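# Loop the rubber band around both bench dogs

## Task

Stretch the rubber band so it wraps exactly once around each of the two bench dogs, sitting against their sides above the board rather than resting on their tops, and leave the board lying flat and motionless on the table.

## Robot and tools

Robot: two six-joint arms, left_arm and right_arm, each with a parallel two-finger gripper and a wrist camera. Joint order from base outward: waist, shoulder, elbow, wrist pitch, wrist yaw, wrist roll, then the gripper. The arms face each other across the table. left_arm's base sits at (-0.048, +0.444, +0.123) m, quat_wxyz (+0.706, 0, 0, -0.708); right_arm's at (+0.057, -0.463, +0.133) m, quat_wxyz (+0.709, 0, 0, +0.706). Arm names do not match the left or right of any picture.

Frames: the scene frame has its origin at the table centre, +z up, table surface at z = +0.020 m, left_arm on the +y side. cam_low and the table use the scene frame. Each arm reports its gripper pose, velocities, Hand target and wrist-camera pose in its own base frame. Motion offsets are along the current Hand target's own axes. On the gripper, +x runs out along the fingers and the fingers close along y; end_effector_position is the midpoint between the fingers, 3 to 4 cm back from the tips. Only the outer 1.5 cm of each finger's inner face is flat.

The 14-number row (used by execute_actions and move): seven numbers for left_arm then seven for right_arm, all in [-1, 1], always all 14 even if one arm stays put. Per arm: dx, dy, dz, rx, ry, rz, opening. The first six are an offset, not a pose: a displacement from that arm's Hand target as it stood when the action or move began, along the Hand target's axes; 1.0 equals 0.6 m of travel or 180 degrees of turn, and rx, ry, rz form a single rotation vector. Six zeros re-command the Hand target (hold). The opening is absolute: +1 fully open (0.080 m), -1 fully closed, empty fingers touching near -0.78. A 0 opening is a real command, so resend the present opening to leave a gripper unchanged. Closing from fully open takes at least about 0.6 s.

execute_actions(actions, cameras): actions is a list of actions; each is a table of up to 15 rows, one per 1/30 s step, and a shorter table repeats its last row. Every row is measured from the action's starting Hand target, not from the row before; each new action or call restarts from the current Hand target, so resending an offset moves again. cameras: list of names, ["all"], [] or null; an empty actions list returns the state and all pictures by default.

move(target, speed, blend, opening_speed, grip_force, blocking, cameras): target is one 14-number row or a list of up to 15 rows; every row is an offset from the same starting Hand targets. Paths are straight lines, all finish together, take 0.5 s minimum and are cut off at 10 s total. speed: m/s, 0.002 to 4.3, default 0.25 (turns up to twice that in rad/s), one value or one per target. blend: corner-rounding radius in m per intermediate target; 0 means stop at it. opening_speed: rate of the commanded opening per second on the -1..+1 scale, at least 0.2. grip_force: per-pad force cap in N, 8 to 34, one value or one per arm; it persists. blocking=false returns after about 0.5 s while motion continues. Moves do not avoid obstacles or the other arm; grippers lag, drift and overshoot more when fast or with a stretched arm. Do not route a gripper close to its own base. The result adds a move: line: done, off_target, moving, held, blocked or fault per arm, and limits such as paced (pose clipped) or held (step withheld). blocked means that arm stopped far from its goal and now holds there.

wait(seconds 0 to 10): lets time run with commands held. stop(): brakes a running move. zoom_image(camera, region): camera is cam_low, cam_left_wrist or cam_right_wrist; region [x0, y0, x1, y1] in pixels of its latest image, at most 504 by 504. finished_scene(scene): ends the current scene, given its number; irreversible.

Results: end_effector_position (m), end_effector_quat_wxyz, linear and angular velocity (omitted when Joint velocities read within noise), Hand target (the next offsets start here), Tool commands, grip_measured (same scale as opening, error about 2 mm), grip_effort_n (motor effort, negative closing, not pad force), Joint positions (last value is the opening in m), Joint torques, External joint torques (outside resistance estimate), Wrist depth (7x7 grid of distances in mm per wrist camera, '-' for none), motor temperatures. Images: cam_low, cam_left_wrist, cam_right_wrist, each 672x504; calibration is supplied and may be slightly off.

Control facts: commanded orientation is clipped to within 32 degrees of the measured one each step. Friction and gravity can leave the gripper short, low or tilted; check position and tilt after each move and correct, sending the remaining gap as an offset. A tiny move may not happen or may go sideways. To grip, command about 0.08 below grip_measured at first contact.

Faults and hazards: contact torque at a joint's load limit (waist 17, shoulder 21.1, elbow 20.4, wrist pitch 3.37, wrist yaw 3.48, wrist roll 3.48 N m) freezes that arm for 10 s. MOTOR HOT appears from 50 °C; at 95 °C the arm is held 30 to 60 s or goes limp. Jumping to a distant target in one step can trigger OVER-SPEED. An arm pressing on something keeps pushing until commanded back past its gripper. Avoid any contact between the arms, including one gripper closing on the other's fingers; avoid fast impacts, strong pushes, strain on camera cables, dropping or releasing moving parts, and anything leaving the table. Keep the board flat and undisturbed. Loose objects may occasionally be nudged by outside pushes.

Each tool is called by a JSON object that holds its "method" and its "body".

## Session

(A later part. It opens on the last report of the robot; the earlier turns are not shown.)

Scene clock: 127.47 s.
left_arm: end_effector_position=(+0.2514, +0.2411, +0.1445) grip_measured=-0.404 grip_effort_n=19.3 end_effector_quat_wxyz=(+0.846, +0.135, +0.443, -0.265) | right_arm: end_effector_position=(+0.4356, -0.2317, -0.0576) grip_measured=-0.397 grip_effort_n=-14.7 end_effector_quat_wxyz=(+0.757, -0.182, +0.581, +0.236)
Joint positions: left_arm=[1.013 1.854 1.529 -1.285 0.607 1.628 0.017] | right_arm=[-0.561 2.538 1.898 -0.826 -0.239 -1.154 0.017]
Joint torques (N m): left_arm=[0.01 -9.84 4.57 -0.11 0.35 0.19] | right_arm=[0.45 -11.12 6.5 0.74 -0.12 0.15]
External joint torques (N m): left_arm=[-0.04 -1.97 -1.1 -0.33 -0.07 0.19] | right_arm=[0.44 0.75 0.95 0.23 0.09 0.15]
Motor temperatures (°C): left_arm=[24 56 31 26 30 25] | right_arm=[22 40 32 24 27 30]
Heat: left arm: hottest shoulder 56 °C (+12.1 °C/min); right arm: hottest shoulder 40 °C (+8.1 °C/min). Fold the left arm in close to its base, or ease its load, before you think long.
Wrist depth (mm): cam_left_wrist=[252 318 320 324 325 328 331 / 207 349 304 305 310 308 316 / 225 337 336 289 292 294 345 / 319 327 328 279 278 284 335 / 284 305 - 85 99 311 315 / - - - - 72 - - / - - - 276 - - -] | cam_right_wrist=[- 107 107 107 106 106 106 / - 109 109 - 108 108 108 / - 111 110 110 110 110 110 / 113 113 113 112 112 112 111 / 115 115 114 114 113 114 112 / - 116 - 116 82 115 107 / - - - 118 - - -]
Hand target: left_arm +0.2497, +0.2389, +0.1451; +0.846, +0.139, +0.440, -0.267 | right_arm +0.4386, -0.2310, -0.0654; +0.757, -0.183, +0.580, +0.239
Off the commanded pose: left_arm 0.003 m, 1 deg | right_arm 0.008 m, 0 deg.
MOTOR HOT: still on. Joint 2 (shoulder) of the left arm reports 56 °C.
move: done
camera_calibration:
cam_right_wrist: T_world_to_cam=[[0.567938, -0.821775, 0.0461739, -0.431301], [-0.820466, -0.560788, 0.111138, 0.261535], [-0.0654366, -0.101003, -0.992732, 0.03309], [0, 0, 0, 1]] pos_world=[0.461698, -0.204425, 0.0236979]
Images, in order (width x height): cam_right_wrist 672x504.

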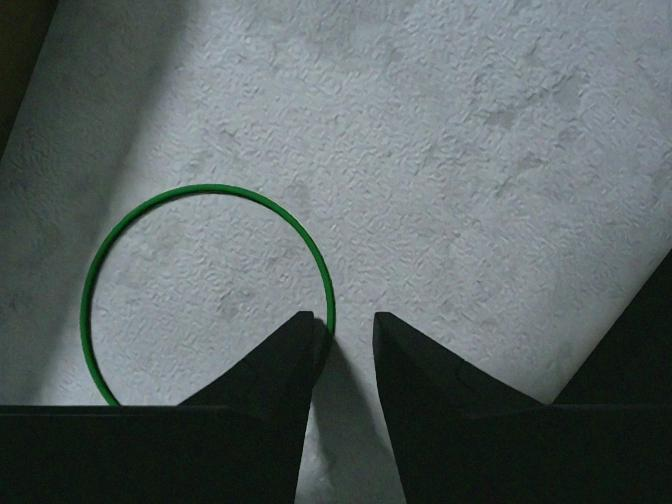

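{"method": "move", "body": {"target": [0,0,0,0,0,0,-0.4,0,0,0,0,0,0,-1], "cameras": ["cam_right_wrist"]}}

Scene clock: 129.53 s.
left_arm: end_effector_position=(+0.2514, +0.2411, +0.1445) grip_measured=-0.404 grip_effort_n=19.3 end_effector_quat_wxyz=(+0.846, +0.135, +0.443, -0.265) | right_arm: end_effector_position=(+0.4370, -0.2331, -0.0571) grip_measured=-0.756 grip_effort_n=-83.5 end_effector_quat_wxyz=(+0.758, -0.185, +0.580, +0.234)
Joint positions: left_arm=[1.013 1.854 1.529 -1.285 0.607 1.628 0.017] | right_arm=[-0.561 2.539 1.901 -0.821 -0.236 -1.154 0.001]
Joint torques (N m): left_arm=[0.1 -9.83 4.61 -0.12 0.35 0.18] | right_arm=[0.43 -11.37 6.14 0.45 -0.21 0.14]
External joint torques (N m): left_arm=[0.09 -1.96 -1.08 -0.35 -0.07 0.18] | right_arm=[0.52 0.28 0.74 -0.03 -0.02 0.14]
Motor temperatures (°C): left_arm=[24 56 31 26 30 25] | right_arm=[22 40 32 24 27 30]
Heat: left arm: hottest shoulder 56 °C (+11.1 °C/min); right arm: hottest shoulder 40 °C (+8.1 °C/min). Fold the left arm in close to its base, or ease its load, before you think long.
Wrist depth (mm): cam_left_wrist=[250 321 321 325 325 328 332 / 206 353 304 307 309 312 315 / 218 - 289 289 290 293 355 / 310 314 315 280 274 279 325 / 289 - - 94 99 318 309 / - - - 87 72 - - / - - - 277 - - -] | cam_right_wrist=[- 107 107 107 107 107 107 / - 109 109 110 109 109 109 / - 111 111 111 111 111 111 / 113 113 113 113 113 112 113 / 115 115 115 114 114 115 107 / - 116 - 74 - 116 - / - - - - - - -]
Hand target: left_arm +0.2497, +0.2389, +0.1451; +0.846, +0.139, +0.440, -0.267 | right_arm +0.4386, -0.2311, -0.0654; +0.757, -0.183, +0.581, +0.239
Off the commanded pose: left_arm 0.003 m, 1 deg | right_arm 0.009 m, 1 deg.
MOTOR HOT: still on. Joint 2 (shoulder) of the left arm reports 56 °C.
move: off_target (right_arm)
camera_calibration:
cam_right_wrist: T_world_to_cam=[[0.567456, -0.821629, 0.0540383, -0.432592], [-0.821144, -0.55982, 0.111016, 0.262392], [-0.0609624, -0.10737, -0.992348, 0.0301802], [0, 0, 0, 1]] pos_world=[0.462779, -0.205297, 0.024196]
Images, in order (width x height): cam_right_wrist 672x504.

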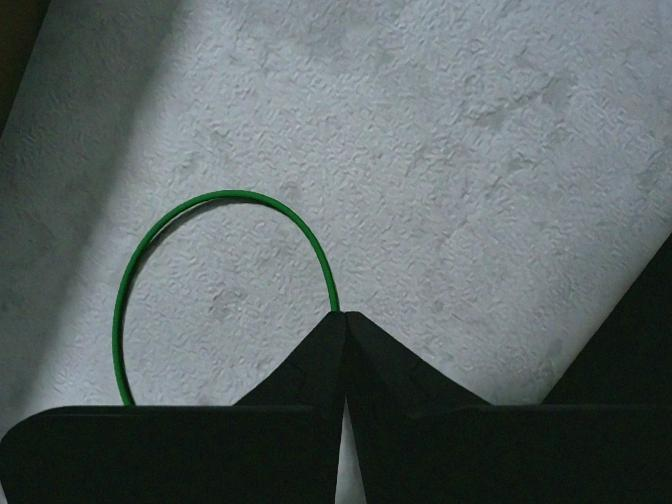

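{"method": "move", "body": {"target": [0,0,0,0,0,0,-0.4,-0.129,0,0.0345,0,0,0,-1], "cameras": ["all"], "speed": 0.12}}

{"method": "zoom_image", "body": {"camera": "cam_left_wrist", "region": [0, 50, 250, 250]}}

Scene clock: 133.80 s.
left_arm: end_effector_position=(+0.2514, +0.2411, +0.1445) grip_measured=-0.404 grip_effort_n=19.3 end_effector_quat_wxyz=(+0.846, +0.135, +0.443, -0.265) | right_arm: end_effector_position=(+0.4339, -0.2298, +0.0061) grip_measured=-0.756 grip_effort_n=-83.5 end_effector_quat_wxyz=(+0.751, -0.176, +0.589, +0.242)
Joint positions: left_arm=[1.013 1.854 1.529 -1.285 0.607 1.628 0.017] | right_arm=[-0.559 2.463 2.024 -1.053 -0.236 -1.154 0.001]
Joint torques (N m): left_arm=[0.24 -9.82 4.56 -0.13 0.36 0.2] | right_arm=[0.34 -15.23 6.96 -0.07 -0.26 0.12]
External joint torques (N m): left_arm=[0.27 -1.93 -1.13 -0.36 -0.05 0.19] | right_arm=[0.42 -3.41 1.13 -0.54 -0.07 0.12]
Motor temperatures (°C): left_arm=[24 56 30 26 30 25] | right_arm=[22 42 32 24 27 30]
Heat: left arm: hottest shoulder 56 °C (+11.0 °C/min); right arm: hottest shoulder 42 °C (+9.0 °C/min). Fold the left arm in close to its base, or ease its load, before you think long.
Wrist depth (mm): cam_left_wrist=[- 322 320 325 327 330 389 / 124 354 304 306 307 310 317 / 332 338 304 290 291 293 - / - - 325 310 277 280 - / 287 313 310 304 86 313 - / - - - 289 72 - - / - - - 69 - - -] | cam_right_wrist=[120 144 167 167 165 164 163 / - 164 171 169 168 167 165 / 139 173 174 172 171 170 163 / 157 178 177 176 174 172 162 / 180 181 180 178 177 158 972 / 186 184 - 74 75 159 994 / - - - - - - -]
Hand target: left_arm +0.2497, +0.2389, +0.1451; +0.846, +0.139, +0.440, -0.267 | right_arm +0.4385, -0.2311, +0.0146; +0.757, -0.183, +0.581, +0.239
Off the commanded pose: left_arm 0.003 m, 1 deg | right_arm 0.010 m, 1 deg.
MOTOR HOT: still on. Joint 2 (shoulder) of the left arm reports 56 °C.
move: off_target (right_arm)
camera_calibration:
cam_left_wrist: T_world_to_cam=[[-0.591349, -0.806332, 0.0116514, 0.350096], [-0.778527, 0.567072, -0.268933, 0.127534], [0.210242, -0.168104, -0.963088, 0.205413], [0, 0, 0, 1]] pos_world=[0.263131, 0.244503, 0.22805]
cam_right_wrist: T_world_to_cam=[[0.570446, -0.820989, 0.0238391, -0.432531], [-0.816565, -0.56377, 0.124037, 0.251711], [-0.0883932, -0.0902226, -0.991991, 0.108882], [0, 0, 0, 1]] pos_world=[0.461898, -0.203372, 0.0870996]

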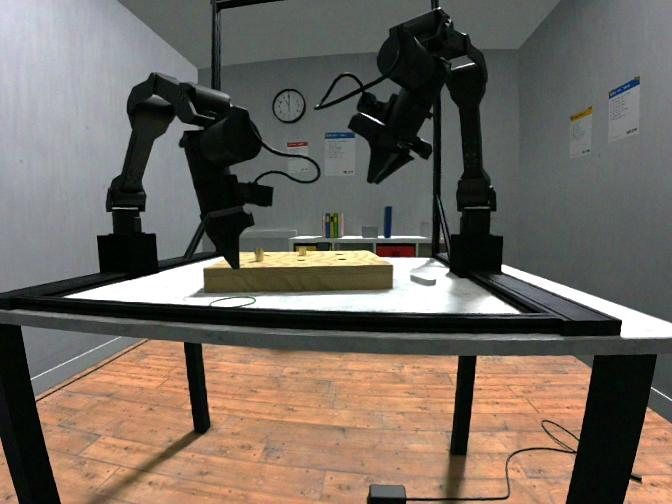

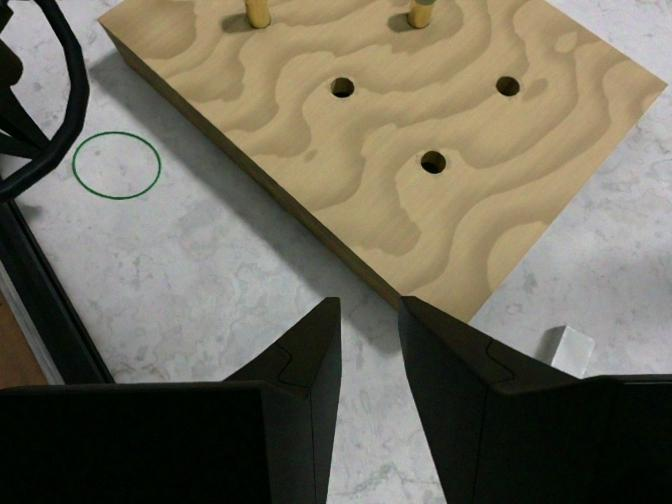

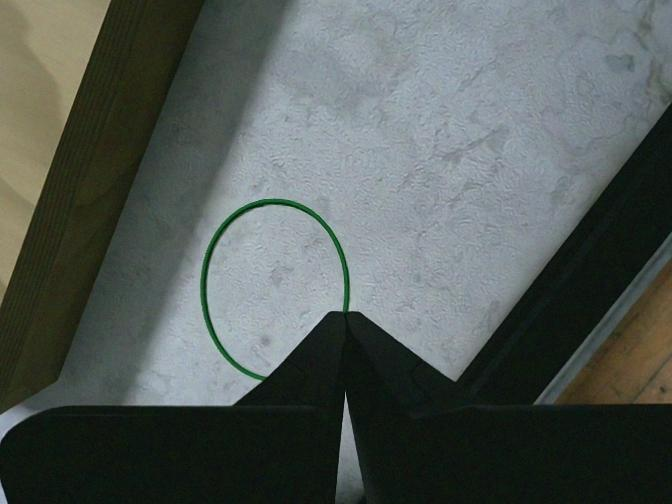

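Scaled by 2.016 from the camera's 672x504 image, which has a finer 960x720 frame.

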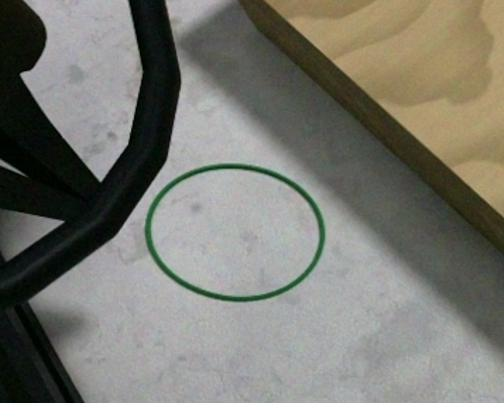

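{"method": "move", "body": {"target": [0,0,0,0,0,0,-0.4,0.105,0.001,-0.032,0,0.078,0,-0.4], "cameras": ["cam_right_wrist"], "speed": 0.12}}

Scene clock: 145.10 s.
left_arm: end_effector_position=(+0.2514, +0.2411, +0.1445) grip_measured=-0.404 grip_effort_n=19.3 end_effector_quat_wxyz=(+0.846, +0.135, +0.443, -0.265) | right_arm: end_effector_position=(+0.4343, -0.2320, -0.0471) grip_measured=-0.403 grip_effort_n=16.5 end_effector_quat_wxyz=(+0.680, -0.211, +0.669, +0.213)
Joint positions: left_arm=[1.013 1.854 1.529 -1.285 0.607 1.628 0.017] | right_arm=[-0.494 2.608 2.1 -1.054 -0.012 -1.104 0.017]
Joint torques (N m): left_arm=[0.09 -9.76 4.58 -0.15 0.35 0.2] | right_arm=[0.19 -12.56 6.76 -0.2 -0.01 0.15]
External joint torques (N m): left_arm=[0.13 -1.91 -1.07 -0.37 -0.07 0.2] | right_arm=[0.19 -0.37 1.19 -0.53 0.05 0.15]
Motor temperatures (°C): left_arm=[24 56 29 26 30 25] | right_arm=[22 49 33 24 27 30]
Heat: left arm: hottest shoulder 56 °C (+7.1 °C/min); right arm: hottest shoulder 49 °C (+15.2 °C/min). Heating fast: the right arm's shoulder motor: a push or a pull is the cause, and it goes on while you think. Ease it with your next call, before anything else. Fold the left arm in close to its base, or ease its load, before you think long.
Wrist depth (mm): cam_left_wrist=[242 322 319 323 325 328 334 / 205 219 304 305 307 312 317 / 204 - 296 289 291 296 304 / 318 322 321 307 277 279 333 / 284 305 - 94 99 - - / - - - - 72 - - / - - - 69 - - -] | cam_right_wrist=[- 98 98 98 98 97 98 / 104 104 104 - 103 103 102 / - 111 110 110 109 108 108 / - 117 120 116 116 117 113 / 125 125 123 122 122 122 107 / - - - 131 81 116 106 / - - - 143 - - -]
Hand target: left_arm +0.2497, +0.2389, +0.1451; +0.846, +0.139, +0.440, -0.267 | right_arm +0.4363, -0.2318, -0.0512; +0.680, -0.211, +0.669, +0.215
Off the commanded pose: left_arm 0.003 m, 1 deg | right_arm 0.005 m, 0 deg.
MOTOR HOT: still on. Joint 2 (shoulder) of the left arm reports 56 °C.
move: done
camera_calibration:
cam_right_wrist: T_world_to_cam=[[0.58003, -0.813246, 0.046866, -0.434662], [-0.772129, -0.530548, 0.349765, 0.256425], [-0.25958, -0.239061, -0.935665, 0.0983773], [0, 0, 0, 1]] pos_world=[0.475647, -0.193923, 0.0227304]
Images, in order (width x height): cam_right_wrist 672x504.

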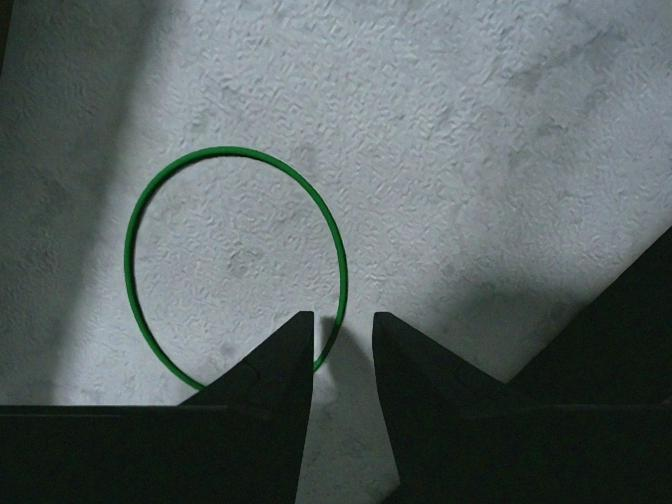

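{"method": "move", "body": {"target": [[-0.05,0,0,0,0,0,-0.4,0.0067,-0.0008,0.0125,0,0,0,-0.4],[-0.1,0,0,0,0,0,-0.4,0.022,-0.0008,0.0125,0,0,0,-0.4]], "cameras": ["cam_right_wrist"], "speed": 0.06}}

Scene clock: 150.13 s.
left_arm: end_effector_position=(+0.2195, +0.2555, +0.1955) grip_measured=-0.404 grip_effort_n=19.3 end_effector_quat_wxyz=(+0.846, +0.135, +0.443, -0.265) | right_arm: end_effector_position=(+0.4425, -0.2291, -0.0564) grip_measured=-0.403 grip_effort_n=16.5 end_effector_quat_wxyz=(+0.681, -0.212, +0.668, +0.211)
Joint positions: left_arm=[1.116 1.864 1.743 -1.559 0.599 1.751 0.017] | right_arm=[-0.481 2.645 2.133 -1.045 -0.012 -1.09 0.017]
Joint torques (N m): left_arm=[-0.19 -6.68 7.4 -0.24 0.33 0.21] | right_arm=[0.09 -12.41 5.75 0.35 -0.04 0.15]
External joint torques (N m): left_arm=[-0.22 1.12 1.88 -0.35 -0.08 0.21] | right_arm=[0.09 -0.1 0.19 0 0.02 0.15]
Motor temperatures (°C): left_arm=[24 55 29 26 30 25] | right_arm=[22 50 33 24 26 30]
Heat: left arm: hottest shoulder 55 °C (+7.1 °C/min); right arm: hottest shoulder 50 °C (+16.2 °C/min). Fold the left arm in close to its base, or ease its load, before you think long. Fold the right arm in close to its base, or ease its load, before you think long.
Wrist depth (mm): cam_left_wrist=[- 376 381 387 387 385 - / 249 285 366 365 369 370 - / 291 271 348 345 345 347 - / 297 - 373 369 331 - - / 1044 337 - 85 82 363 - / 1034 - - - 72 - - / - - - 70 - - -] | cam_right_wrist=[- 91 - 89 89 90 89 / - 95 94 94 94 94 94 / - 100 100 100 99 99 99 / 107 106 106 106 107 105 105 / - 115 113 112 111 112 110 / - - - 118 81 117 106 / - - - 130 - - -]
Hand target: left_arm +0.2215, +0.2588, +0.1942; +0.846, +0.139, +0.440, -0.267 | right_arm +0.4429, -0.2279, -0.0642; +0.680, -0.211, +0.669, +0.215
Off the commanded pose: left_arm 0.004 m, 1 deg | right_arm 0.008 m, 0 deg.
MOTOR HOT: joint 2 (shoulder) of the right arm reports 50 °C; the controller stops that arm at 95 °C. To cool a motor, set the load down, stop pushing, or move to a pose that needs little force.
MOTOR HOT: still on. Joint 2 (shoulder) of the left arm reports 55 °C.
move: done
camera_calibration:
cam_right_wrist: T_world_to_cam=[[0.579115, -0.813601, 0.0517632, -0.435906], [-0.774286, -0.529037, 0.347277, 0.268665], [-0.25516, -0.241193, -0.936333, 0.0899996], [0, 0, 0, 1]] pos_world=[0.483427, -0.190813, 0.0135323]
Images, in order (width x height): cam_right_wrist 672x504.

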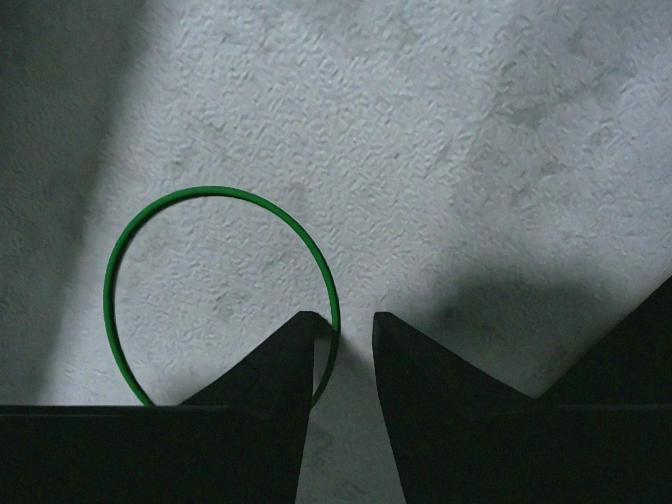

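{"method": "move", "body": {"target": [[0,0,0,0,0,0,-0.4,0.008,0,0,0,0,0,-0.4],[0,0,0,0,0,0,-0.4,0.008,0,0,0,0,0,-1]], "cameras": ["cam_right_wrist"], "speed": 0.06}}

Scene clock: 155.20 s.
left_arm: end_effector_position=(+0.2195, +0.2555, +0.1955) grip_measured=-0.404 grip_effort_n=19.3 end_effector_quat_wxyz=(+0.846, +0.135, +0.443, -0.265) | right_arm: end_effector_position=(+0.4448, -0.2306, -0.0571) grip_measured=-0.756 grip_effort_n=-83.5 end_effector_quat_wxyz=(+0.684, -0.216, +0.665, +0.208)
Joint positions: left_arm=[1.116 1.864 1.743 -1.559 0.599 1.751 0.017] | right_arm=[-0.481 2.646 2.133 -1.031 -0.011 -1.09 0.001]
Joint torques (N m): left_arm=[0.07 -6.69 7.45 -0.25 0.31 0.21] | right_arm=[0.23 -11.79 5.24 0.28 -0.09 0.12]
External joint torques (N m): left_arm=[0.08 1.08 1.93 -0.35 -0.1 0.21] | right_arm=[0.23 0.37 -0.26 -0.08 -0.04 0.12]
Heat: left arm: hottest shoulder 53 °C (+5.1 °C/min); right arm: hottest shoulder 50 °C (+15.2 °C/min). Fold the left arm in close to its base, or ease its load, before you think long. Fold the right arm in close to its base, or ease its load, before you think long.
Wrist depth (mm): cam_left_wrist=[- 382 380 385 387 398 - / 252 281 359 362 368 369 - / 288 274 386 346 346 358 - / 297 - - 375 331 385 - / 1065 - - 85 82 373 358 / 1044 - - - 72 - - / - - - 323 - - -] | cam_right_wrist=[- 91 - 90 91 91 91 / - 95 95 95 95 96 96 / - 100 101 101 100 101 100 / 107 107 107 107 109 107 107 / - 115 114 111 113 114 109 / - 118 - 74 75 119 - / - - - - - - -]
Hand target: left_arm +0.2215, +0.2587, +0.1942; +0.846, +0.139, +0.440, -0.267 | right_arm +0.4430, -0.2279, -0.0689; +0.680, -0.211, +0.669, +0.215
Off the commanded pose: left_arm 0.004 m, 1 deg | right_arm 0.012 m, 1 deg.
MOTOR HOT: still on. Joint 2 (shoulder) of the left arm reports 53 °C.
MOTOR HOT: still on. Joint 2 (shoulder) of the right arm reports 50 °C.
move: off_target (right_arm); target 2's new opening was sent with right_arm's hand 0.012 m and 1 deg from that target
camera_calibration:
cam_right_wrist: T_world_to_cam=[[0.57847, -0.813234, 0.0634248, -0.437399], [-0.777853, -0.526547, 0.343065, 0.27187], [-0.245596, -0.247788, -0.937168, 0.0838286], [0, 0, 0, 1]] pos_world=[0.485085, -0.191784, 0.0130342]
Images, in order (width x height): cam_right_wrist 672x504.

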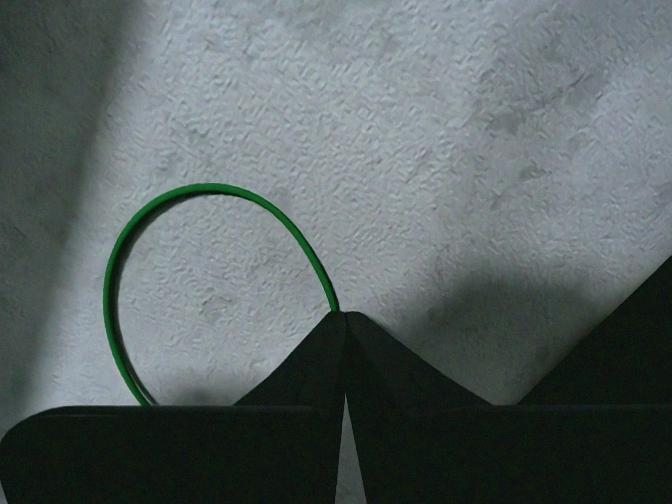

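Band visibly lifted. Raise slowly.

{"method": "move", "body": {"target": [0,0,0,0,0,0,-0.4,-0.05,0,0,0,0,0,-1], "cameras": ["cam_right_wrist"], "speed": 0.06}}

Scene clock: 157.50 s.
left_arm: end_effector_position=(+0.2195, +0.2555, +0.1955) grip_measured=-0.404 grip_effort_n=19.3 end_effector_quat_wxyz=(+0.846, +0.135, +0.443, -0.265) | right_arm: end_effector_position=(+0.4365, -0.2249, -0.0508) grip_measured=-0.756 grip_effort_n=-83.5 end_effector_quat_wxyz=(+0.671, -0.204, +0.678, +0.222)
Joint positions: left_arm=[1.116 1.864 1.743 -1.559 0.599 1.751 0.017] | right_arm=[-0.479 2.645 2.156 -1.108 -0.011 -1.09 0.001]
Joint torques (N m): left_arm=[0.03 -6.79 7.42 -0.26 0.32 0.17] | right_arm=[-0.07 -16.65 6.8 -0.26 -0.09 0.08]
External joint torques (N m): left_arm=[0.07 1 1.88 -0.37 -0.1 0.17] | right_arm=[0.14 -4.48 1.34 -0.52 -0.06 0.08]
Heat: left arm: hottest shoulder 51 °C (+3.0 °C/min); right arm: hottest shoulder 51 °C (+16.1 °C/min). Fold the left arm in close to its base, or ease its load, before you think long. Fold the right arm in close to its base, or ease its load, before you think long.
Wrist depth (mm): cam_left_wrist=[306 374 383 385 390 387 - / 254 270 363 362 369 369 - / 284 269 344 345 348 347 - / 290 350 366 343 333 386 - / 1065 350 - 85 82 348 - / 1044 - - 87 72 - - / - - - 69 - - -] | cam_right_wrist=[- 95 94 94 94 92 91 / - 101 100 99 98 97 96 / 108 108 106 105 103 102 102 / - 115 - 112 112 108 109 / 124 123 122 117 119 117 114 / - 130 - 74 75 124 103 / - - - - - - -]
Hand target: left_arm +0.2215, +0.2587, +0.1942; +0.846, +0.139, +0.440, -0.267 | right_arm +0.4426, -0.2280, -0.0389; +0.680, -0.211, +0.669, +0.215
Off the commanded pose: left_arm 0.004 m, 1 deg | right_arm 0.014 m, 2 deg.
MOTOR HOT: still on. Joint 2 (shoulder) of the left arm reports 51 °C.
MOTOR HOT: still on. Joint 2 (shoulder) of the right arm reports 51 °C.
move: off_target (right_arm)
camera_calibration:
cam_right_wrist: T_world_to_cam=[[0.582229, -0.812851, 0.016805, -0.432343], [-0.760156, -0.53692, 0.365897, 0.257255], [-0.288397, -0.22581, -0.930504, 0.113033], [0, 0, 0, 1]] pos_world=[0.479875, -0.187782, 0.0183144]
Images, in order (width x height): cam_right_wrist 672x504.

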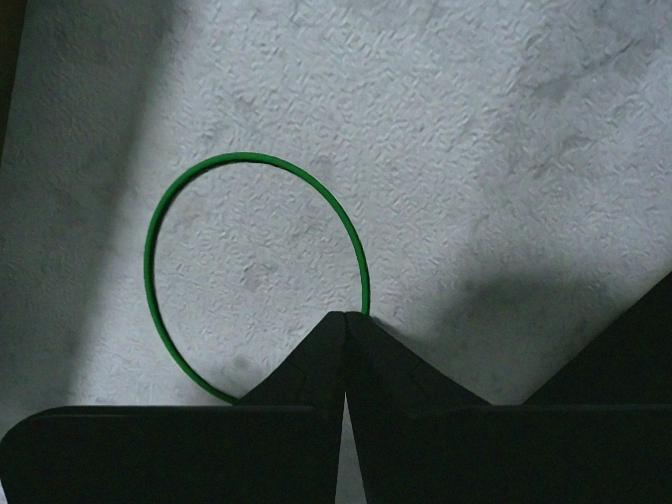

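{"method": "zoom_image", "body": {"camera": "cam_right_wrist", "region": [250, 250, 450, 400]}}

{"method": "execute_actions", "body": {"actions": []}}

Scaled by 2.520 from the camera's 672x504 image, which has a finer 960x720 frame.

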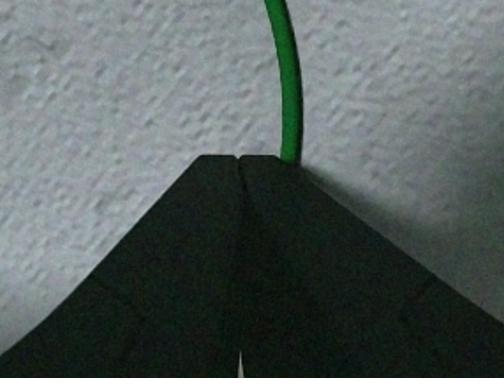

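Scene clock: 164.43 s.
left_arm: end_effector_position=(+0.2195, +0.2555, +0.1955) grip_measured=-0.404 grip_effort_n=19.3 end_effector_quat_wxyz=(+0.846, +0.135, +0.443, -0.265) | right_arm: end_effector_position=(+0.4365, -0.2249, -0.0508) grip_measured=-0.756 grip_effort_n=-83.5 end_effector_quat_wxyz=(+0.671, -0.204, +0.678, +0.222)
Joint positions: left_arm=[1.116 1.864 1.743 -1.559 0.599 1.751 0.017] | right_arm=[-0.479 2.645 2.156 -1.108 -0.011 -1.09 0.001]
Joint velocities: within noise
Joint torques (N m): left_arm=[0.03 -6.79 7.55 -0.23 0.35 0.2] | right_arm=[-0.1 -16.63 6.78 -0.27 -0.07 0.1]
External joint torques (N m): left_arm=[0.02 1.02 2.01 -0.34 -0.06 0.2] | right_arm=[-0.02 -4.6 1.41 -0.51 -0.02 0.1]
Motor temperatures (°C): left_arm=[24 49 30 26 30 25] | right_arm=[22 53 32 24 26 30]
Heat: left arm: hottest shoulder 49 °C (-2.0 °C/min); right arm: hottest shoulder 53 °C (+16.2 °C/min). Fold the left arm in close to its base, or ease its load, before you think long. Fold the right arm in close to its base, or ease its load, before you think long.
Wrist depth (mm): cam_left_wrist=[313 373 383 387 390 391 - / 251 272 362 366 366 371 400 / 285 314 390 346 347 356 - / 294 - 374 372 332 - 371 / 1055 343 - - 99 358 - / 1060 - - 87 72 - - / - - - 70 - - -] | cam_right_wrist=[- 95 94 94 94 92 91 / - 101 100 99 98 97 96 / 108 108 106 105 103 102 102 / - 115 116 112 112 108 108 / 124 123 122 118 118 117 115 / - 130 - 74 75 124 106 / - - - - - - -]
Hand target: left_arm +0.2215, +0.2587, +0.1942; +0.846, +0.139, +0.440, -0.267 | right_arm +0.4426, -0.2280, -0.0389; +0.680, -0.211, +0.669, +0.215
Tool commands: left_gripper/opening=-0.4 right_gripper/opening=-1.0
Off the commanded pose: left_arm 0.004 m, 1 deg | right_arm 0.014 m, 2 deg.
MOTOR HOT: still on. Joint 2 (shoulder) of the left arm reports 49 °C.
MOTOR HOT: still on. Joint 2 (shoulder) of the right arm reports 53 °C.
camera_calibration:
cam_left_wrist: T_world_to_cam=[[-0.590647, -0.806861, 0.0105828, 0.342438], [-0.778923, 0.566672, -0.26863, 0.108443], [0.21075, -0.166909, -0.963185, 0.263338], [0, 0, 0, 1]] pos_world=[0.231231, 0.258802, 0.279151]
cam_right_wrist: T_world_to_cam=[[0.582229, -0.812851, 0.016805, -0.432343], [-0.760156, -0.53692, 0.365897, 0.257255], [-0.288397, -0.22581, -0.930504, 0.113033], [0, 0, 0, 1]] pos_world=[0.479875, -0.187782, 0.0183144]

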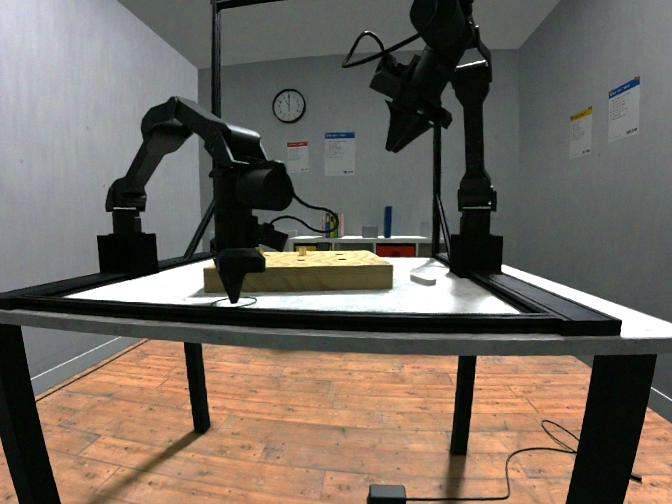

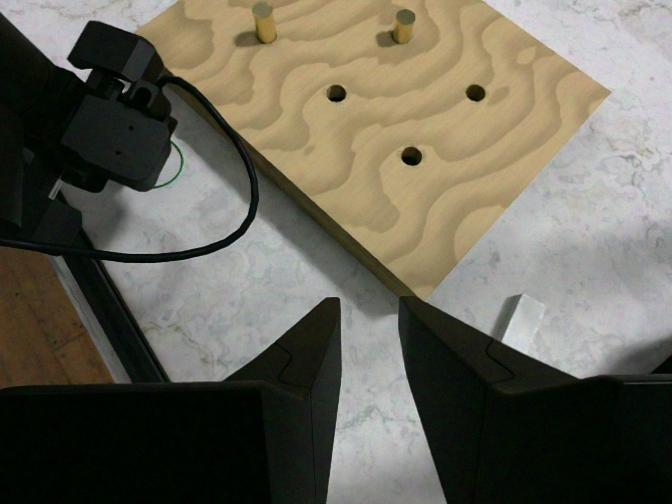

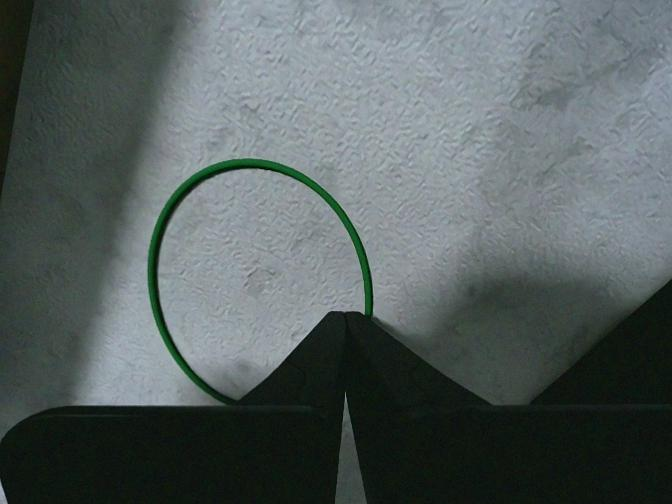

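{"method": "move", "body": {"target": [[0,0,0,0,0,0,-0.4,-0.05,0,0.0055,0,0,0,-0.4],[0,0,0,0,0,0,-0.4,0.04,0,0.0055,0,0,0,-0.4]], "cameras": ["cam_right_wrist"], "speed": [0.12,0.07]}}

Scene clock: 174.53 s.
left_arm: end_effector_position=(+0.2195, +0.2555, +0.1955) grip_measured=-0.404 grip_effort_n=19.3 end_effector_quat_wxyz=(+0.846, +0.135, +0.443, -0.265) | right_arm: end_effector_position=(+0.4476, -0.2294, -0.0534) grip_measured=-0.403 grip_effort_n=17.0 end_effector_quat_wxyz=(+0.683, -0.215, +0.666, +0.208)
Joint positions: left_arm=[1.116 1.864 1.743 -1.559 0.599 1.751 0.017] | right_arm=[-0.477 2.655 2.165 -1.057 -0.011 -1.084 0.017]
Joint torques (N m): left_arm=[-0.03 -6.74 7.49 -0.25 0.32 0.15] | right_arm=[0.22 -12.89 4.26 0.39 -0.05 0.13]
External joint torques (N m): left_arm=[-0.05 1.05 2 -0.33 -0.09 0.15] | right_arm=[0.22 -0.64 -1.28 0.04 0 0.13]
Motor temperatures (°C): left_arm=[24 46 30 26 29 25] | right_arm=[22 56 32 24 26 30]
Heat: left arm: hottest shoulder 46 °C (-9.1 °C/min); right arm: hottest shoulder 56 °C (+18.1 °C/min). Fold the right arm in close to its base, or ease its load, before you think long.
Wrist depth (mm): cam_left_wrist=[436 380 382 385 390 395 - / 249 276 363 365 368 372 - / 288 272 361 346 349 357 402 / 286 - 365 371 332 380 390 / 1055 346 - 361 86 348 - / 1044 - - 88 72 - - / - - - 325 - - -] | cam_right_wrist=[- 92 91 92 93 92 92 / - 97 97 97 97 97 97 / - 103 103 103 101 102 102 / 109 109 109 110 110 108 109 / - 118 116 115 115 116 109 / - - - 123 81 119 - / - - - 134 - - -]
Hand target: left_arm +0.2215, +0.2587, +0.1942; +0.846, +0.139, +0.440, -0.267 | right_arm +0.4456, -0.2260, -0.0630; +0.680, -0.211, +0.669, +0.215
Off the commanded pose: left_arm 0.004 m, 1 deg | right_arm 0.010 m, 1 deg.
MOTOR HOT: still on. Joint 2 (shoulder) of the right arm reports 56 °C.
MOTOR HOT: cleared for the motors of the left arm.
move: off_target (right_arm)
camera_calibration:
cam_right_wrist: T_world_to_cam=[[0.577339, -0.814236, 0.0608329, -0.438164], [-0.777836, -0.525811, 0.344229, 0.273579], [-0.248297, -0.246055, -0.936913, 0.089926], [0, 0, 0, 1]] pos_world=[0.488097, -0.190791, 0.0167336]
Images, in order (width x height): cam_right_wrist 672x504.

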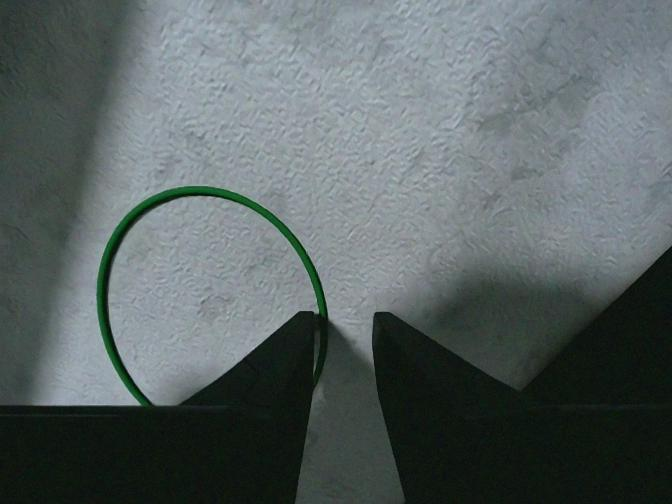

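{"method": "move", "body": {"target": [0,0,0,0,0,0,-0.4,0.022,0.006,0,0,0,0,-0.4], "cameras": ["cam_right_wrist"], "speed": [0.05]}}

{"method": "zoom_image", "body": {"camera": "cam_right_wrist", "region": [250, 250, 450, 400]}}

Scene clock: 178.97 s.
left_arm: end_effector_position=(+0.2195, +0.2555, +0.1955) grip_measured=-0.404 grip_effort_n=19.3 end_effector_quat_wxyz=(+0.846, +0.135, +0.443, -0.265) | right_arm: end_effector_position=(+0.4474, -0.2282, -0.0605) grip_measured=-0.403 grip_effort_n=16.5 end_effector_quat_wxyz=(+0.685, -0.216, +0.664, +0.206)
Joint positions: left_arm=[1.116 1.864 1.743 -1.559 0.599 1.751 0.017] | right_arm=[-0.475 2.653 2.132 -1.019 -0.011 -1.081 0.017]
Joint torques (N m): left_arm=[-0.04 -6.8 7.62 -0.25 0.34 0.2] | right_arm=[0.45 -12.15 2.87 1.31 -0.09 0.12]
External joint torques (N m): left_arm=[0 0.91 2.13 -0.37 -0.07 0.19] | right_arm=[0.36 0.11 -2.67 0.94 -0.03 0.12]
Motor temperatures (°C): left_arm=[24 45 30 26 29 25] | right_arm=[22 56 32 24 26 30]
Heat: left arm: hottest shoulder 45 °C (-11.0 °C/min); right arm: hottest shoulder 56 °C (+18.0 °C/min). Fold the right arm in close to its base, or ease its load, before you think long.
Wrist depth (mm): cam_left_wrist=[- 375 382 389 392 383 464 / 247 278 362 363 367 371 424 / 292 274 360 346 348 355 407 / 296 - 373 343 332 374 392 / 1060 349 - - 82 359 - / 1024 - - - 72 - - / - - - 69 - - -] | cam_right_wrist=[- 90 88 88 90 91 90 / - 94 94 94 95 95 95 / - 99 100 100 100 101 100 / 105 105 105 106 108 106 107 / - 113 112 111 111 113 107 / - 117 - 118 81 118 - / - - - 129 - - -]
Hand target: left_arm +0.2215, +0.2587, +0.1942; +0.846, +0.139, +0.440, -0.267 | right_arm +0.4438, -0.2229, -0.0761; +0.680, -0.211, +0.669, +0.215
Off the commanded pose: left_arm 0.004 m, 1 deg | right_arm 0.017 m, 1 deg.
MOTOR HOT: still on. Joint 2 (shoulder) of the right arm reports 56 °C.
move: off_target (right_arm)
camera_calibration:
cam_right_wrist: T_world_to_cam=[[0.576046, -0.81467, 0.0669544, -0.435821], [-0.780551, -0.523896, 0.340989, 0.277909], [-0.242717, -0.248687, -0.93768, 0.0803255], [0, 0, 0, 1]] pos_world=[0.487472, -0.189479, 0.00973565]
Images, in order (width x height): cam_right_wrist 672x504.

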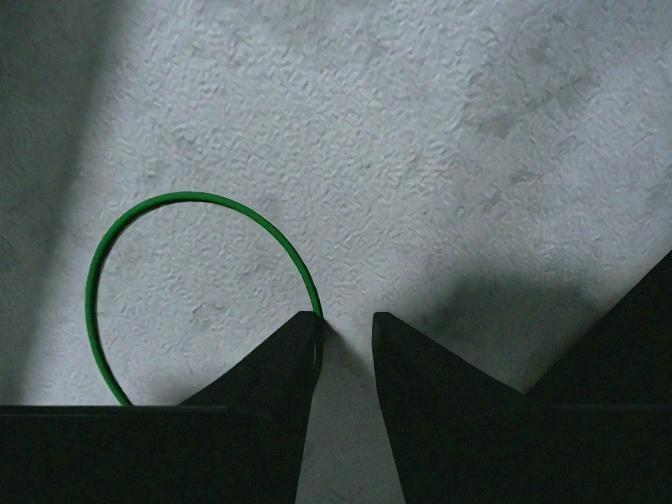

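Scaled by 2.520 from the camera's 672x504 image, which has a finer 960x720 frame.

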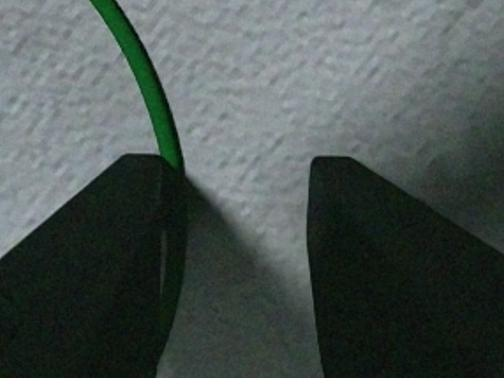

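{"method": "move", "body": {"target": [0,0,0,0,0,0,-0.4,0,0,0,0,0,0,-1], "cameras": ["cam_right_wrist"], "opening_speed": 0.6}}

{"method": "zoom_image", "body": {"camera": "cam_right_wrist", "region": [250, 250, 450, 400]}}

Scene clock: 182.10 s.
left_arm: end_effector_position=(+0.2195, +0.2555, +0.1955) grip_measured=-0.404 grip_effort_n=19.3 end_effector_quat_wxyz=(+0.846, +0.135, +0.443, -0.265) | right_arm: end_effector_position=(+0.4488, -0.2288, -0.0598) grip_measured=-0.756 grip_effort_n=-83.5 end_effector_quat_wxyz=(+0.687, -0.219, +0.662, +0.203)
Joint positions: left_arm=[1.116 1.864 1.743 -1.559 0.599 1.751 0.017] | right_arm=[-0.474 2.649 2.127 -1.008 -0.009 -1.081 0.001]
Joint torques (N m): left_arm=[-0.13 -6.77 7.48 -0.26 0.33 0.19] | right_arm=[0.47 -11.78 3.27 0.55 -0.16 0.15]
External joint torques (N m): left_arm=[-0.09 0.98 1.96 -0.38 -0.08 0.19] | right_arm=[0.48 0.54 -2.33 0.15 -0.11 0.14]
Motor temperatures (°C): left_arm=[24 44 31 26 29 25] | right_arm=[22 56 32 25 26 30]
Heat: left arm: hottest shoulder 44 °C (-12.2 °C/min); right arm: hottest shoulder 56 °C (+17.3 °C/min). Fold the right arm in close to its base, or ease its load, before you think long.
Wrist depth (mm): cam_left_wrist=[- 382 378 387 393 395 - / 247 279 364 366 367 368 407 / 272 266 357 345 347 355 404 / 285 - - 346 331 - 387 / 1034 - - 356 82 375 373 / 1029 - - - 72 - - / - - - 69 - - -] | cam_right_wrist=[- 90 - 90 92 92 92 / - 94 94 96 96 96 97 / - 100 101 101 100 101 101 / - 104 105 107 109 108 108 / - 113 113 111 113 115 106 / - 118 - 74 75 120 - / - - - - - - -]
Hand target: left_arm +0.2215, +0.2587, +0.1942; +0.846, +0.139, +0.440, -0.267 | right_arm +0.4438, -0.2228, -0.0762; +0.680, -0.211, +0.669, +0.215
Off the commanded pose: left_arm 0.004 m, 1 deg | right_arm 0.018 m, 2 deg.
MOTOR HOT: still on. Joint 2 (shoulder) of the right arm reports 56 °C.
move: off_target (right_arm)
camera_calibration:
cam_right_wrist: T_world_to_cam=[[0.576029, -0.813876, 0.0761399, -0.436366], [-0.782859, -0.522467, 0.337876, 0.279738], [-0.235208, -0.254233, -0.938106, 0.0764605], [0, 0, 0, 1]] pos_world=[0.488339, -0.189555, 0.0104362]
Images, in order (width x height): cam_right_wrist 672x504.

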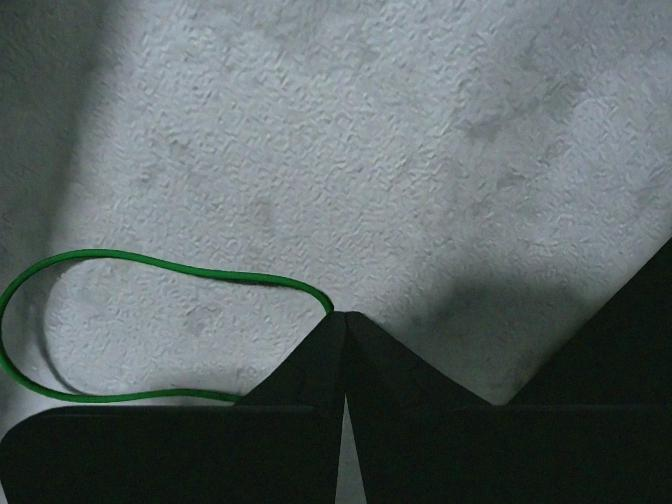

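Scaled by 2.520 from the camera's 672x504 image, which has a finer 960x720 frame.

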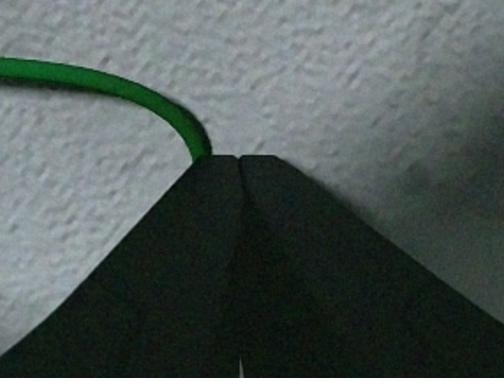

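{"method": "move", "body": {"target": [0,0,0,0,0,0,-0.4,-0.1,0,0,0,0,0,-1], "cameras": ["cam_right_wrist","cam_left_wrist"], "speed": 0.06}}

Scene clock: 185.53 s.
left_arm: end_effector_position=(+0.2195, +0.2555, +0.1955) grip_measured=-0.404 grip_effort_n=19.3 end_effector_quat_wxyz=(+0.846, +0.135, +0.443, -0.265) | right_arm: end_effector_position=(+0.4376, -0.2218, -0.0263) grip_measured=-0.756 grip_effort_n=-83.5 end_effector_quat_wxyz=(+0.672, -0.204, +0.677, +0.220)
Joint positions: left_arm=[1.116 1.864 1.743 -1.559 0.599 1.751 0.017] | right_arm=[-0.472 2.607 2.183 -1.168 -0.011 -1.081 0.001]
Joint torques (N m): left_arm=[0.01 -6.88 7.61 -0.25 0.31 0.16] | right_arm=[0.1 -16.2 6.79 -0.22 -0.11 0.06]
External joint torques (N m): left_arm=[0.02 0.91 2.06 -0.37 -0.11 0.16] | right_arm=[0.02 -3.97 1.12 -0.55 -0.05 0.06]
Motor temperatures (°C): left_arm=[24 43 31 26 29 25] | right_arm=[22 56 31 25 26 30]
Heat: left arm: hottest shoulder 43 °C (-13.1 °C/min); right arm: hottest shoulder 56 °C (+16.1 °C/min). Fold the right arm in close to its base, or ease its load, before you think long.
Wrist depth (mm): cam_left_wrist=[280 284 379 387 387 391 462 / 237 249 366 365 367 369 - / 267 390 390 344 348 354 408 / 1071 370 372 371 333 - - / 1055 351 - 357 83 - - / 1055 - - 87 72 - - / - - - 71 - - -] | cam_right_wrist=[110 117 117 116 116 114 113 / - 124 123 124 122 120 120 / 133 133 132 130 129 128 127 / 142 141 139 139 137 136 132 / 153 153 149 144 146 143 124 / - 161 - 74 75 139 131 / - - - - - - -]
Hand target: left_arm +0.2215, +0.2587, +0.1942; +0.846, +0.139, +0.440, -0.267 | right_arm +0.4430, -0.2235, -0.0161; +0.680, -0.211, +0.669, +0.215
Off the commanded pose: left_arm 0.004 m, 1 deg | right_arm 0.012 m, 2 deg.
MOTOR HOT: still on. Joint 2 (shoulder) of the right arm reports 56 °C.
move: off_target (right_arm)
camera_calibration:
cam_left_wrist: T_world_to_cam=[[-0.590647, -0.806861, 0.0105828, 0.342438], [-0.778923, 0.566672, -0.26863, 0.108443], [0.21075, -0.166909, -0.963185, 0.263338], [0, 0, 0, 1]] pos_world=[0.231231, 0.258802, 0.279151]
cam_right_wrist: T_world_to_cam=[[0.58028, -0.814146, 0.0210034, -0.430124], [-0.762848, -0.534325, 0.364086, 0.252629], [-0.285197, -0.227295, -0.931128, 0.13517], [0, 0, 0, 1]] pos_world=[0.48086, -0.184474, 0.0429163]
Images, in order (width x height): cam_left_wrist 672x504, cam_right_wrist 672x504.

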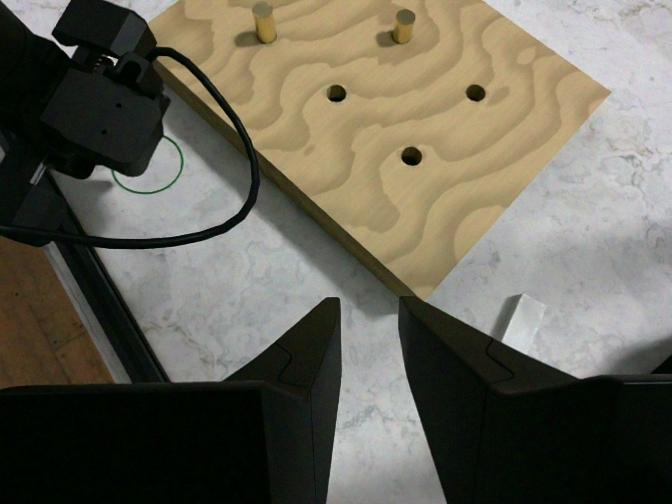

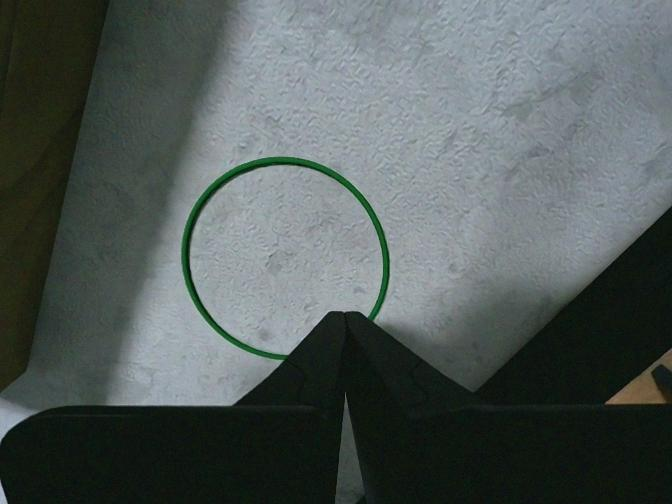

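{"method": "move", "body": {"target": [[0,0,0,0,0,0,-0.4,-0.01,-0.0113,0.0117,0,0,0,-0.4],[0,0,0,0,0,0,-0.4,0.092,-0.0113,0.0117,0,0,0,-0.4]], "cameras": ["cam_right_wrist"], "speed": [0.12,0.07]}}

{"method": "zoom_image", "body": {"camera": "cam_right_wrist", "region": [250, 250, 450, 400]}}

Scene clock: 211.90 s.
left_arm: end_effector_position=(+0.2195, +0.2555, +0.1955) grip_measured=-0.404 grip_effort_n=19.3 end_effector_quat_wxyz=(+0.846, +0.135, +0.443, -0.265) | right_arm: end_effector_position=(+0.4574, -0.2293, -0.0563) grip_measured=-0.403 grip_effort_n=15.1 end_effector_quat_wxyz=(+0.686, -0.218, +0.663, +0.205)
Joint positions: left_arm=[1.116 1.864 1.743 -1.559 0.599 1.751 0.017] | right_arm=[-0.467 2.692 2.226 -1.068 -0.009 -1.075 0.017]
Joint torques (N m): left_arm=[0.04 -6.7 7.52 -0.24 0.34 0.19] | right_arm=[0.37 -12.15 3.95 0.41 -0.09 0.12]
External joint torques (N m): left_arm=[0 1.11 1.96 -0.36 -0.08 0.19] | right_arm=[0.27 0.27 -1.67 0.01 -0.04 0.11]
Motor temperatures (°C): left_arm=[24 40 31 26 29 25] | right_arm=[22 73 32 24 26 30]
Heat: left arm: hottest shoulder 40 °C (-14.0 °C/min); right arm: hottest shoulder 73 °C (+23.0 °C/min). Fold the right arm in close to its base, or ease its load, before you think long.
Wrist depth (mm): cam_left_wrist=[453 379 378 383 392 384 456 / 242 306 367 365 367 371 368 / 261 269 395 348 347 349 404 / 279 375 - 374 332 384 378 / 1060 348 - 85 86 361 371 / 1050 - - 88 72 - - / - - - 69 - - -] | cam_right_wrist=[- 90 88 89 90 91 90 / - 94 94 94 95 95 95 / - 100 101 100 100 100 101 / 105 105 105 106 107 107 107 / - 114 112 111 112 113 106 / - - - 119 81 118 - / - - - 130 - - -]
Hand target: left_arm +0.2215, +0.2587, +0.1942; +0.846, +0.139, +0.440, -0.267 | right_arm +0.4533, -0.2245, -0.0712; +0.680, -0.211, +0.669, +0.215
Off the commanded pose: left_arm 0.004 m, 1 deg | right_arm 0.016 m, 2 deg.
MOTOR HOT: still on. Joint 2 (shoulder) of the right arm reports 73 °C.
move: off_target (right_arm)
camera_calibration:
cam_right_wrist: T_world_to_cam=[[0.576846, -0.813611, 0.0727049, -0.442511], [-0.781398, -0.52368, 0.339376, 0.28416], [-0.238046, -0.252579, -0.937837, 0.0833833], [0, 0, 0, 1]] pos_world=[0.497152, -0.190162, 0.0139356]
Images, in order (width x height): cam_right_wrist 672x504.

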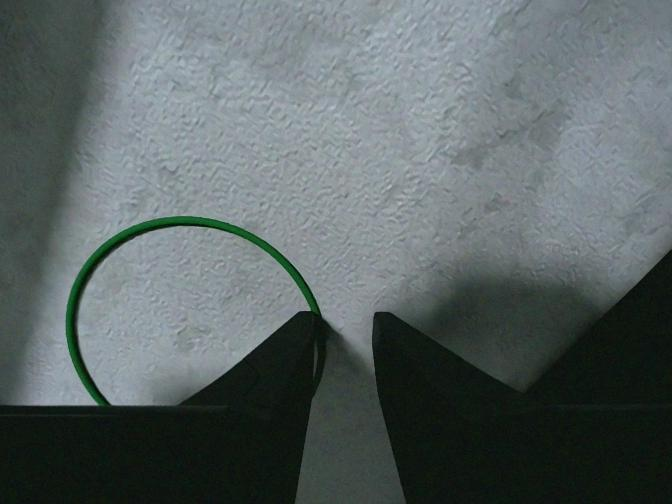

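Scaled by 2.520 from the camera's 672x504 image, which has a finer 960x720 frame.

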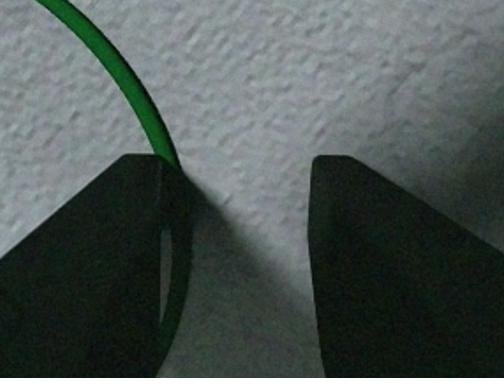

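{"method": "move", "body": {"target": [[0,0,0,0,0,0,-0.4,0.01,0,0,0,0,0,-1],[0,0,0,0,0,0,-0.4,-0.16,0,0,0,0,0,-1]], "cameras": ["cam_right_wrist"], "speed": [0.05,0.06]}}

Scene clock: 217.40 s.
left_arm: end_effector_position=(+0.2195, +0.2555, +0.1955) grip_measured=-0.404 grip_effort_n=19.8 end_effector_quat_wxyz=(+0.846, +0.135, +0.443, -0.265) | right_arm: end_effector_position=(+0.4476, -0.2237, +0.0140) grip_measured=-0.756 grip_effort_n=-83.5 end_effector_quat_wxyz=(+0.678, -0.210, +0.671, +0.214)
Joint positions: left_arm=[1.116 1.864 1.743 -1.559 0.599 1.751 0.017] | right_arm=[-0.467 2.609 2.347 -1.306 -0.011 -1.075 0.001]
Joint torques (N m): left_arm=[-0.1 -6.67 7.55 -0.26 0.34 0.18] | right_arm=[-0.1 -16.52 7 -0.18 -0.13 0.04]
External joint torques (N m): left_arm=[-0.06 1.13 2.03 -0.37 -0.07 0.18] | right_arm=[-0.08 -4.19 1.27 -0.51 -0.07 0.04]
Motor temperatures (°C): left_arm=[24 40 31 26 29 25] | right_arm=[22 72 32 24 26 30]
Heat: left arm: hottest shoulder 40 °C (-11.1 °C/min); right arm: hottest shoulder 72 °C (+21.2 °C/min). Fold the right arm in close to its base, or ease its load, before you think long.
Wrist depth (mm): cam_left_wrist=[204 251 380 385 389 386 - / 202 210 364 365 366 373 - / 371 387 359 347 348 346 - / 1098 163 368 345 333 383 390 / 1055 352 - 94 82 346 365 / 1034 - - 88 72 - - / - - - 322 - - -] | cam_right_wrist=[- 150 152 152 151 149 150 / 135 160 161 160 159 159 157 / 149 170 171 170 169 168 152 / 173 182 181 181 178 175 183 / 193 195 192 188 189 171 1089 / 207 206 - 74 75 1161 1161 / - - - - - - -]
Hand target: left_arm +0.2215, +0.2587, +0.1942; +0.846, +0.139, +0.440, -0.267 | right_arm +0.4521, -0.2254, +0.0248; +0.680, -0.211, +0.669, +0.215
Off the commanded pose: left_arm 0.004 m, 1 deg | right_arm 0.012 m, 0 deg.
MOTOR HOT: still on. Joint 2 (shoulder) of the right arm reports 72 °C.
joint sent to its limit (right arm) — joint 3 (elbow), upper limit, where the elbow is as straight as it goes. The joint targets still meet the commanded pose.
move: off_target (right_arm)
camera_calibration:
cam_right_wrist: T_world_to_cam=[[0.579221, -0.814055, 0.0426432, -0.438136], [-0.77089, -0.53, 0.35331, 0.249286], [-0.265013, -0.237518, -0.934534, 0.163845], [0, 0, 0, 1]] pos_world=[0.489371, -0.185629, 0.0837268]
Images, in order (width x height): cam_right_wrist 672x504.

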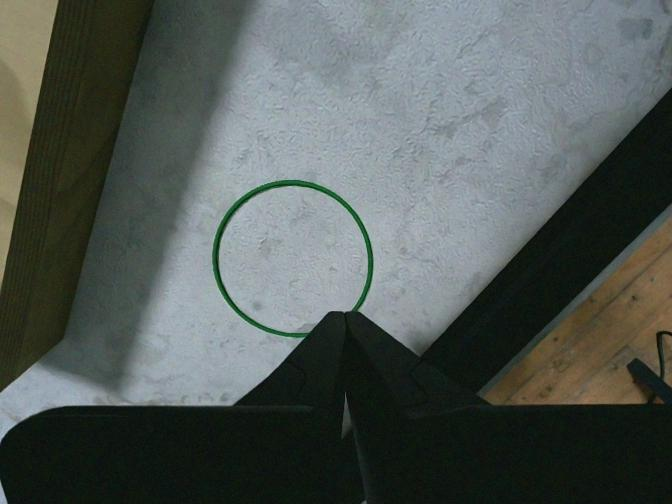

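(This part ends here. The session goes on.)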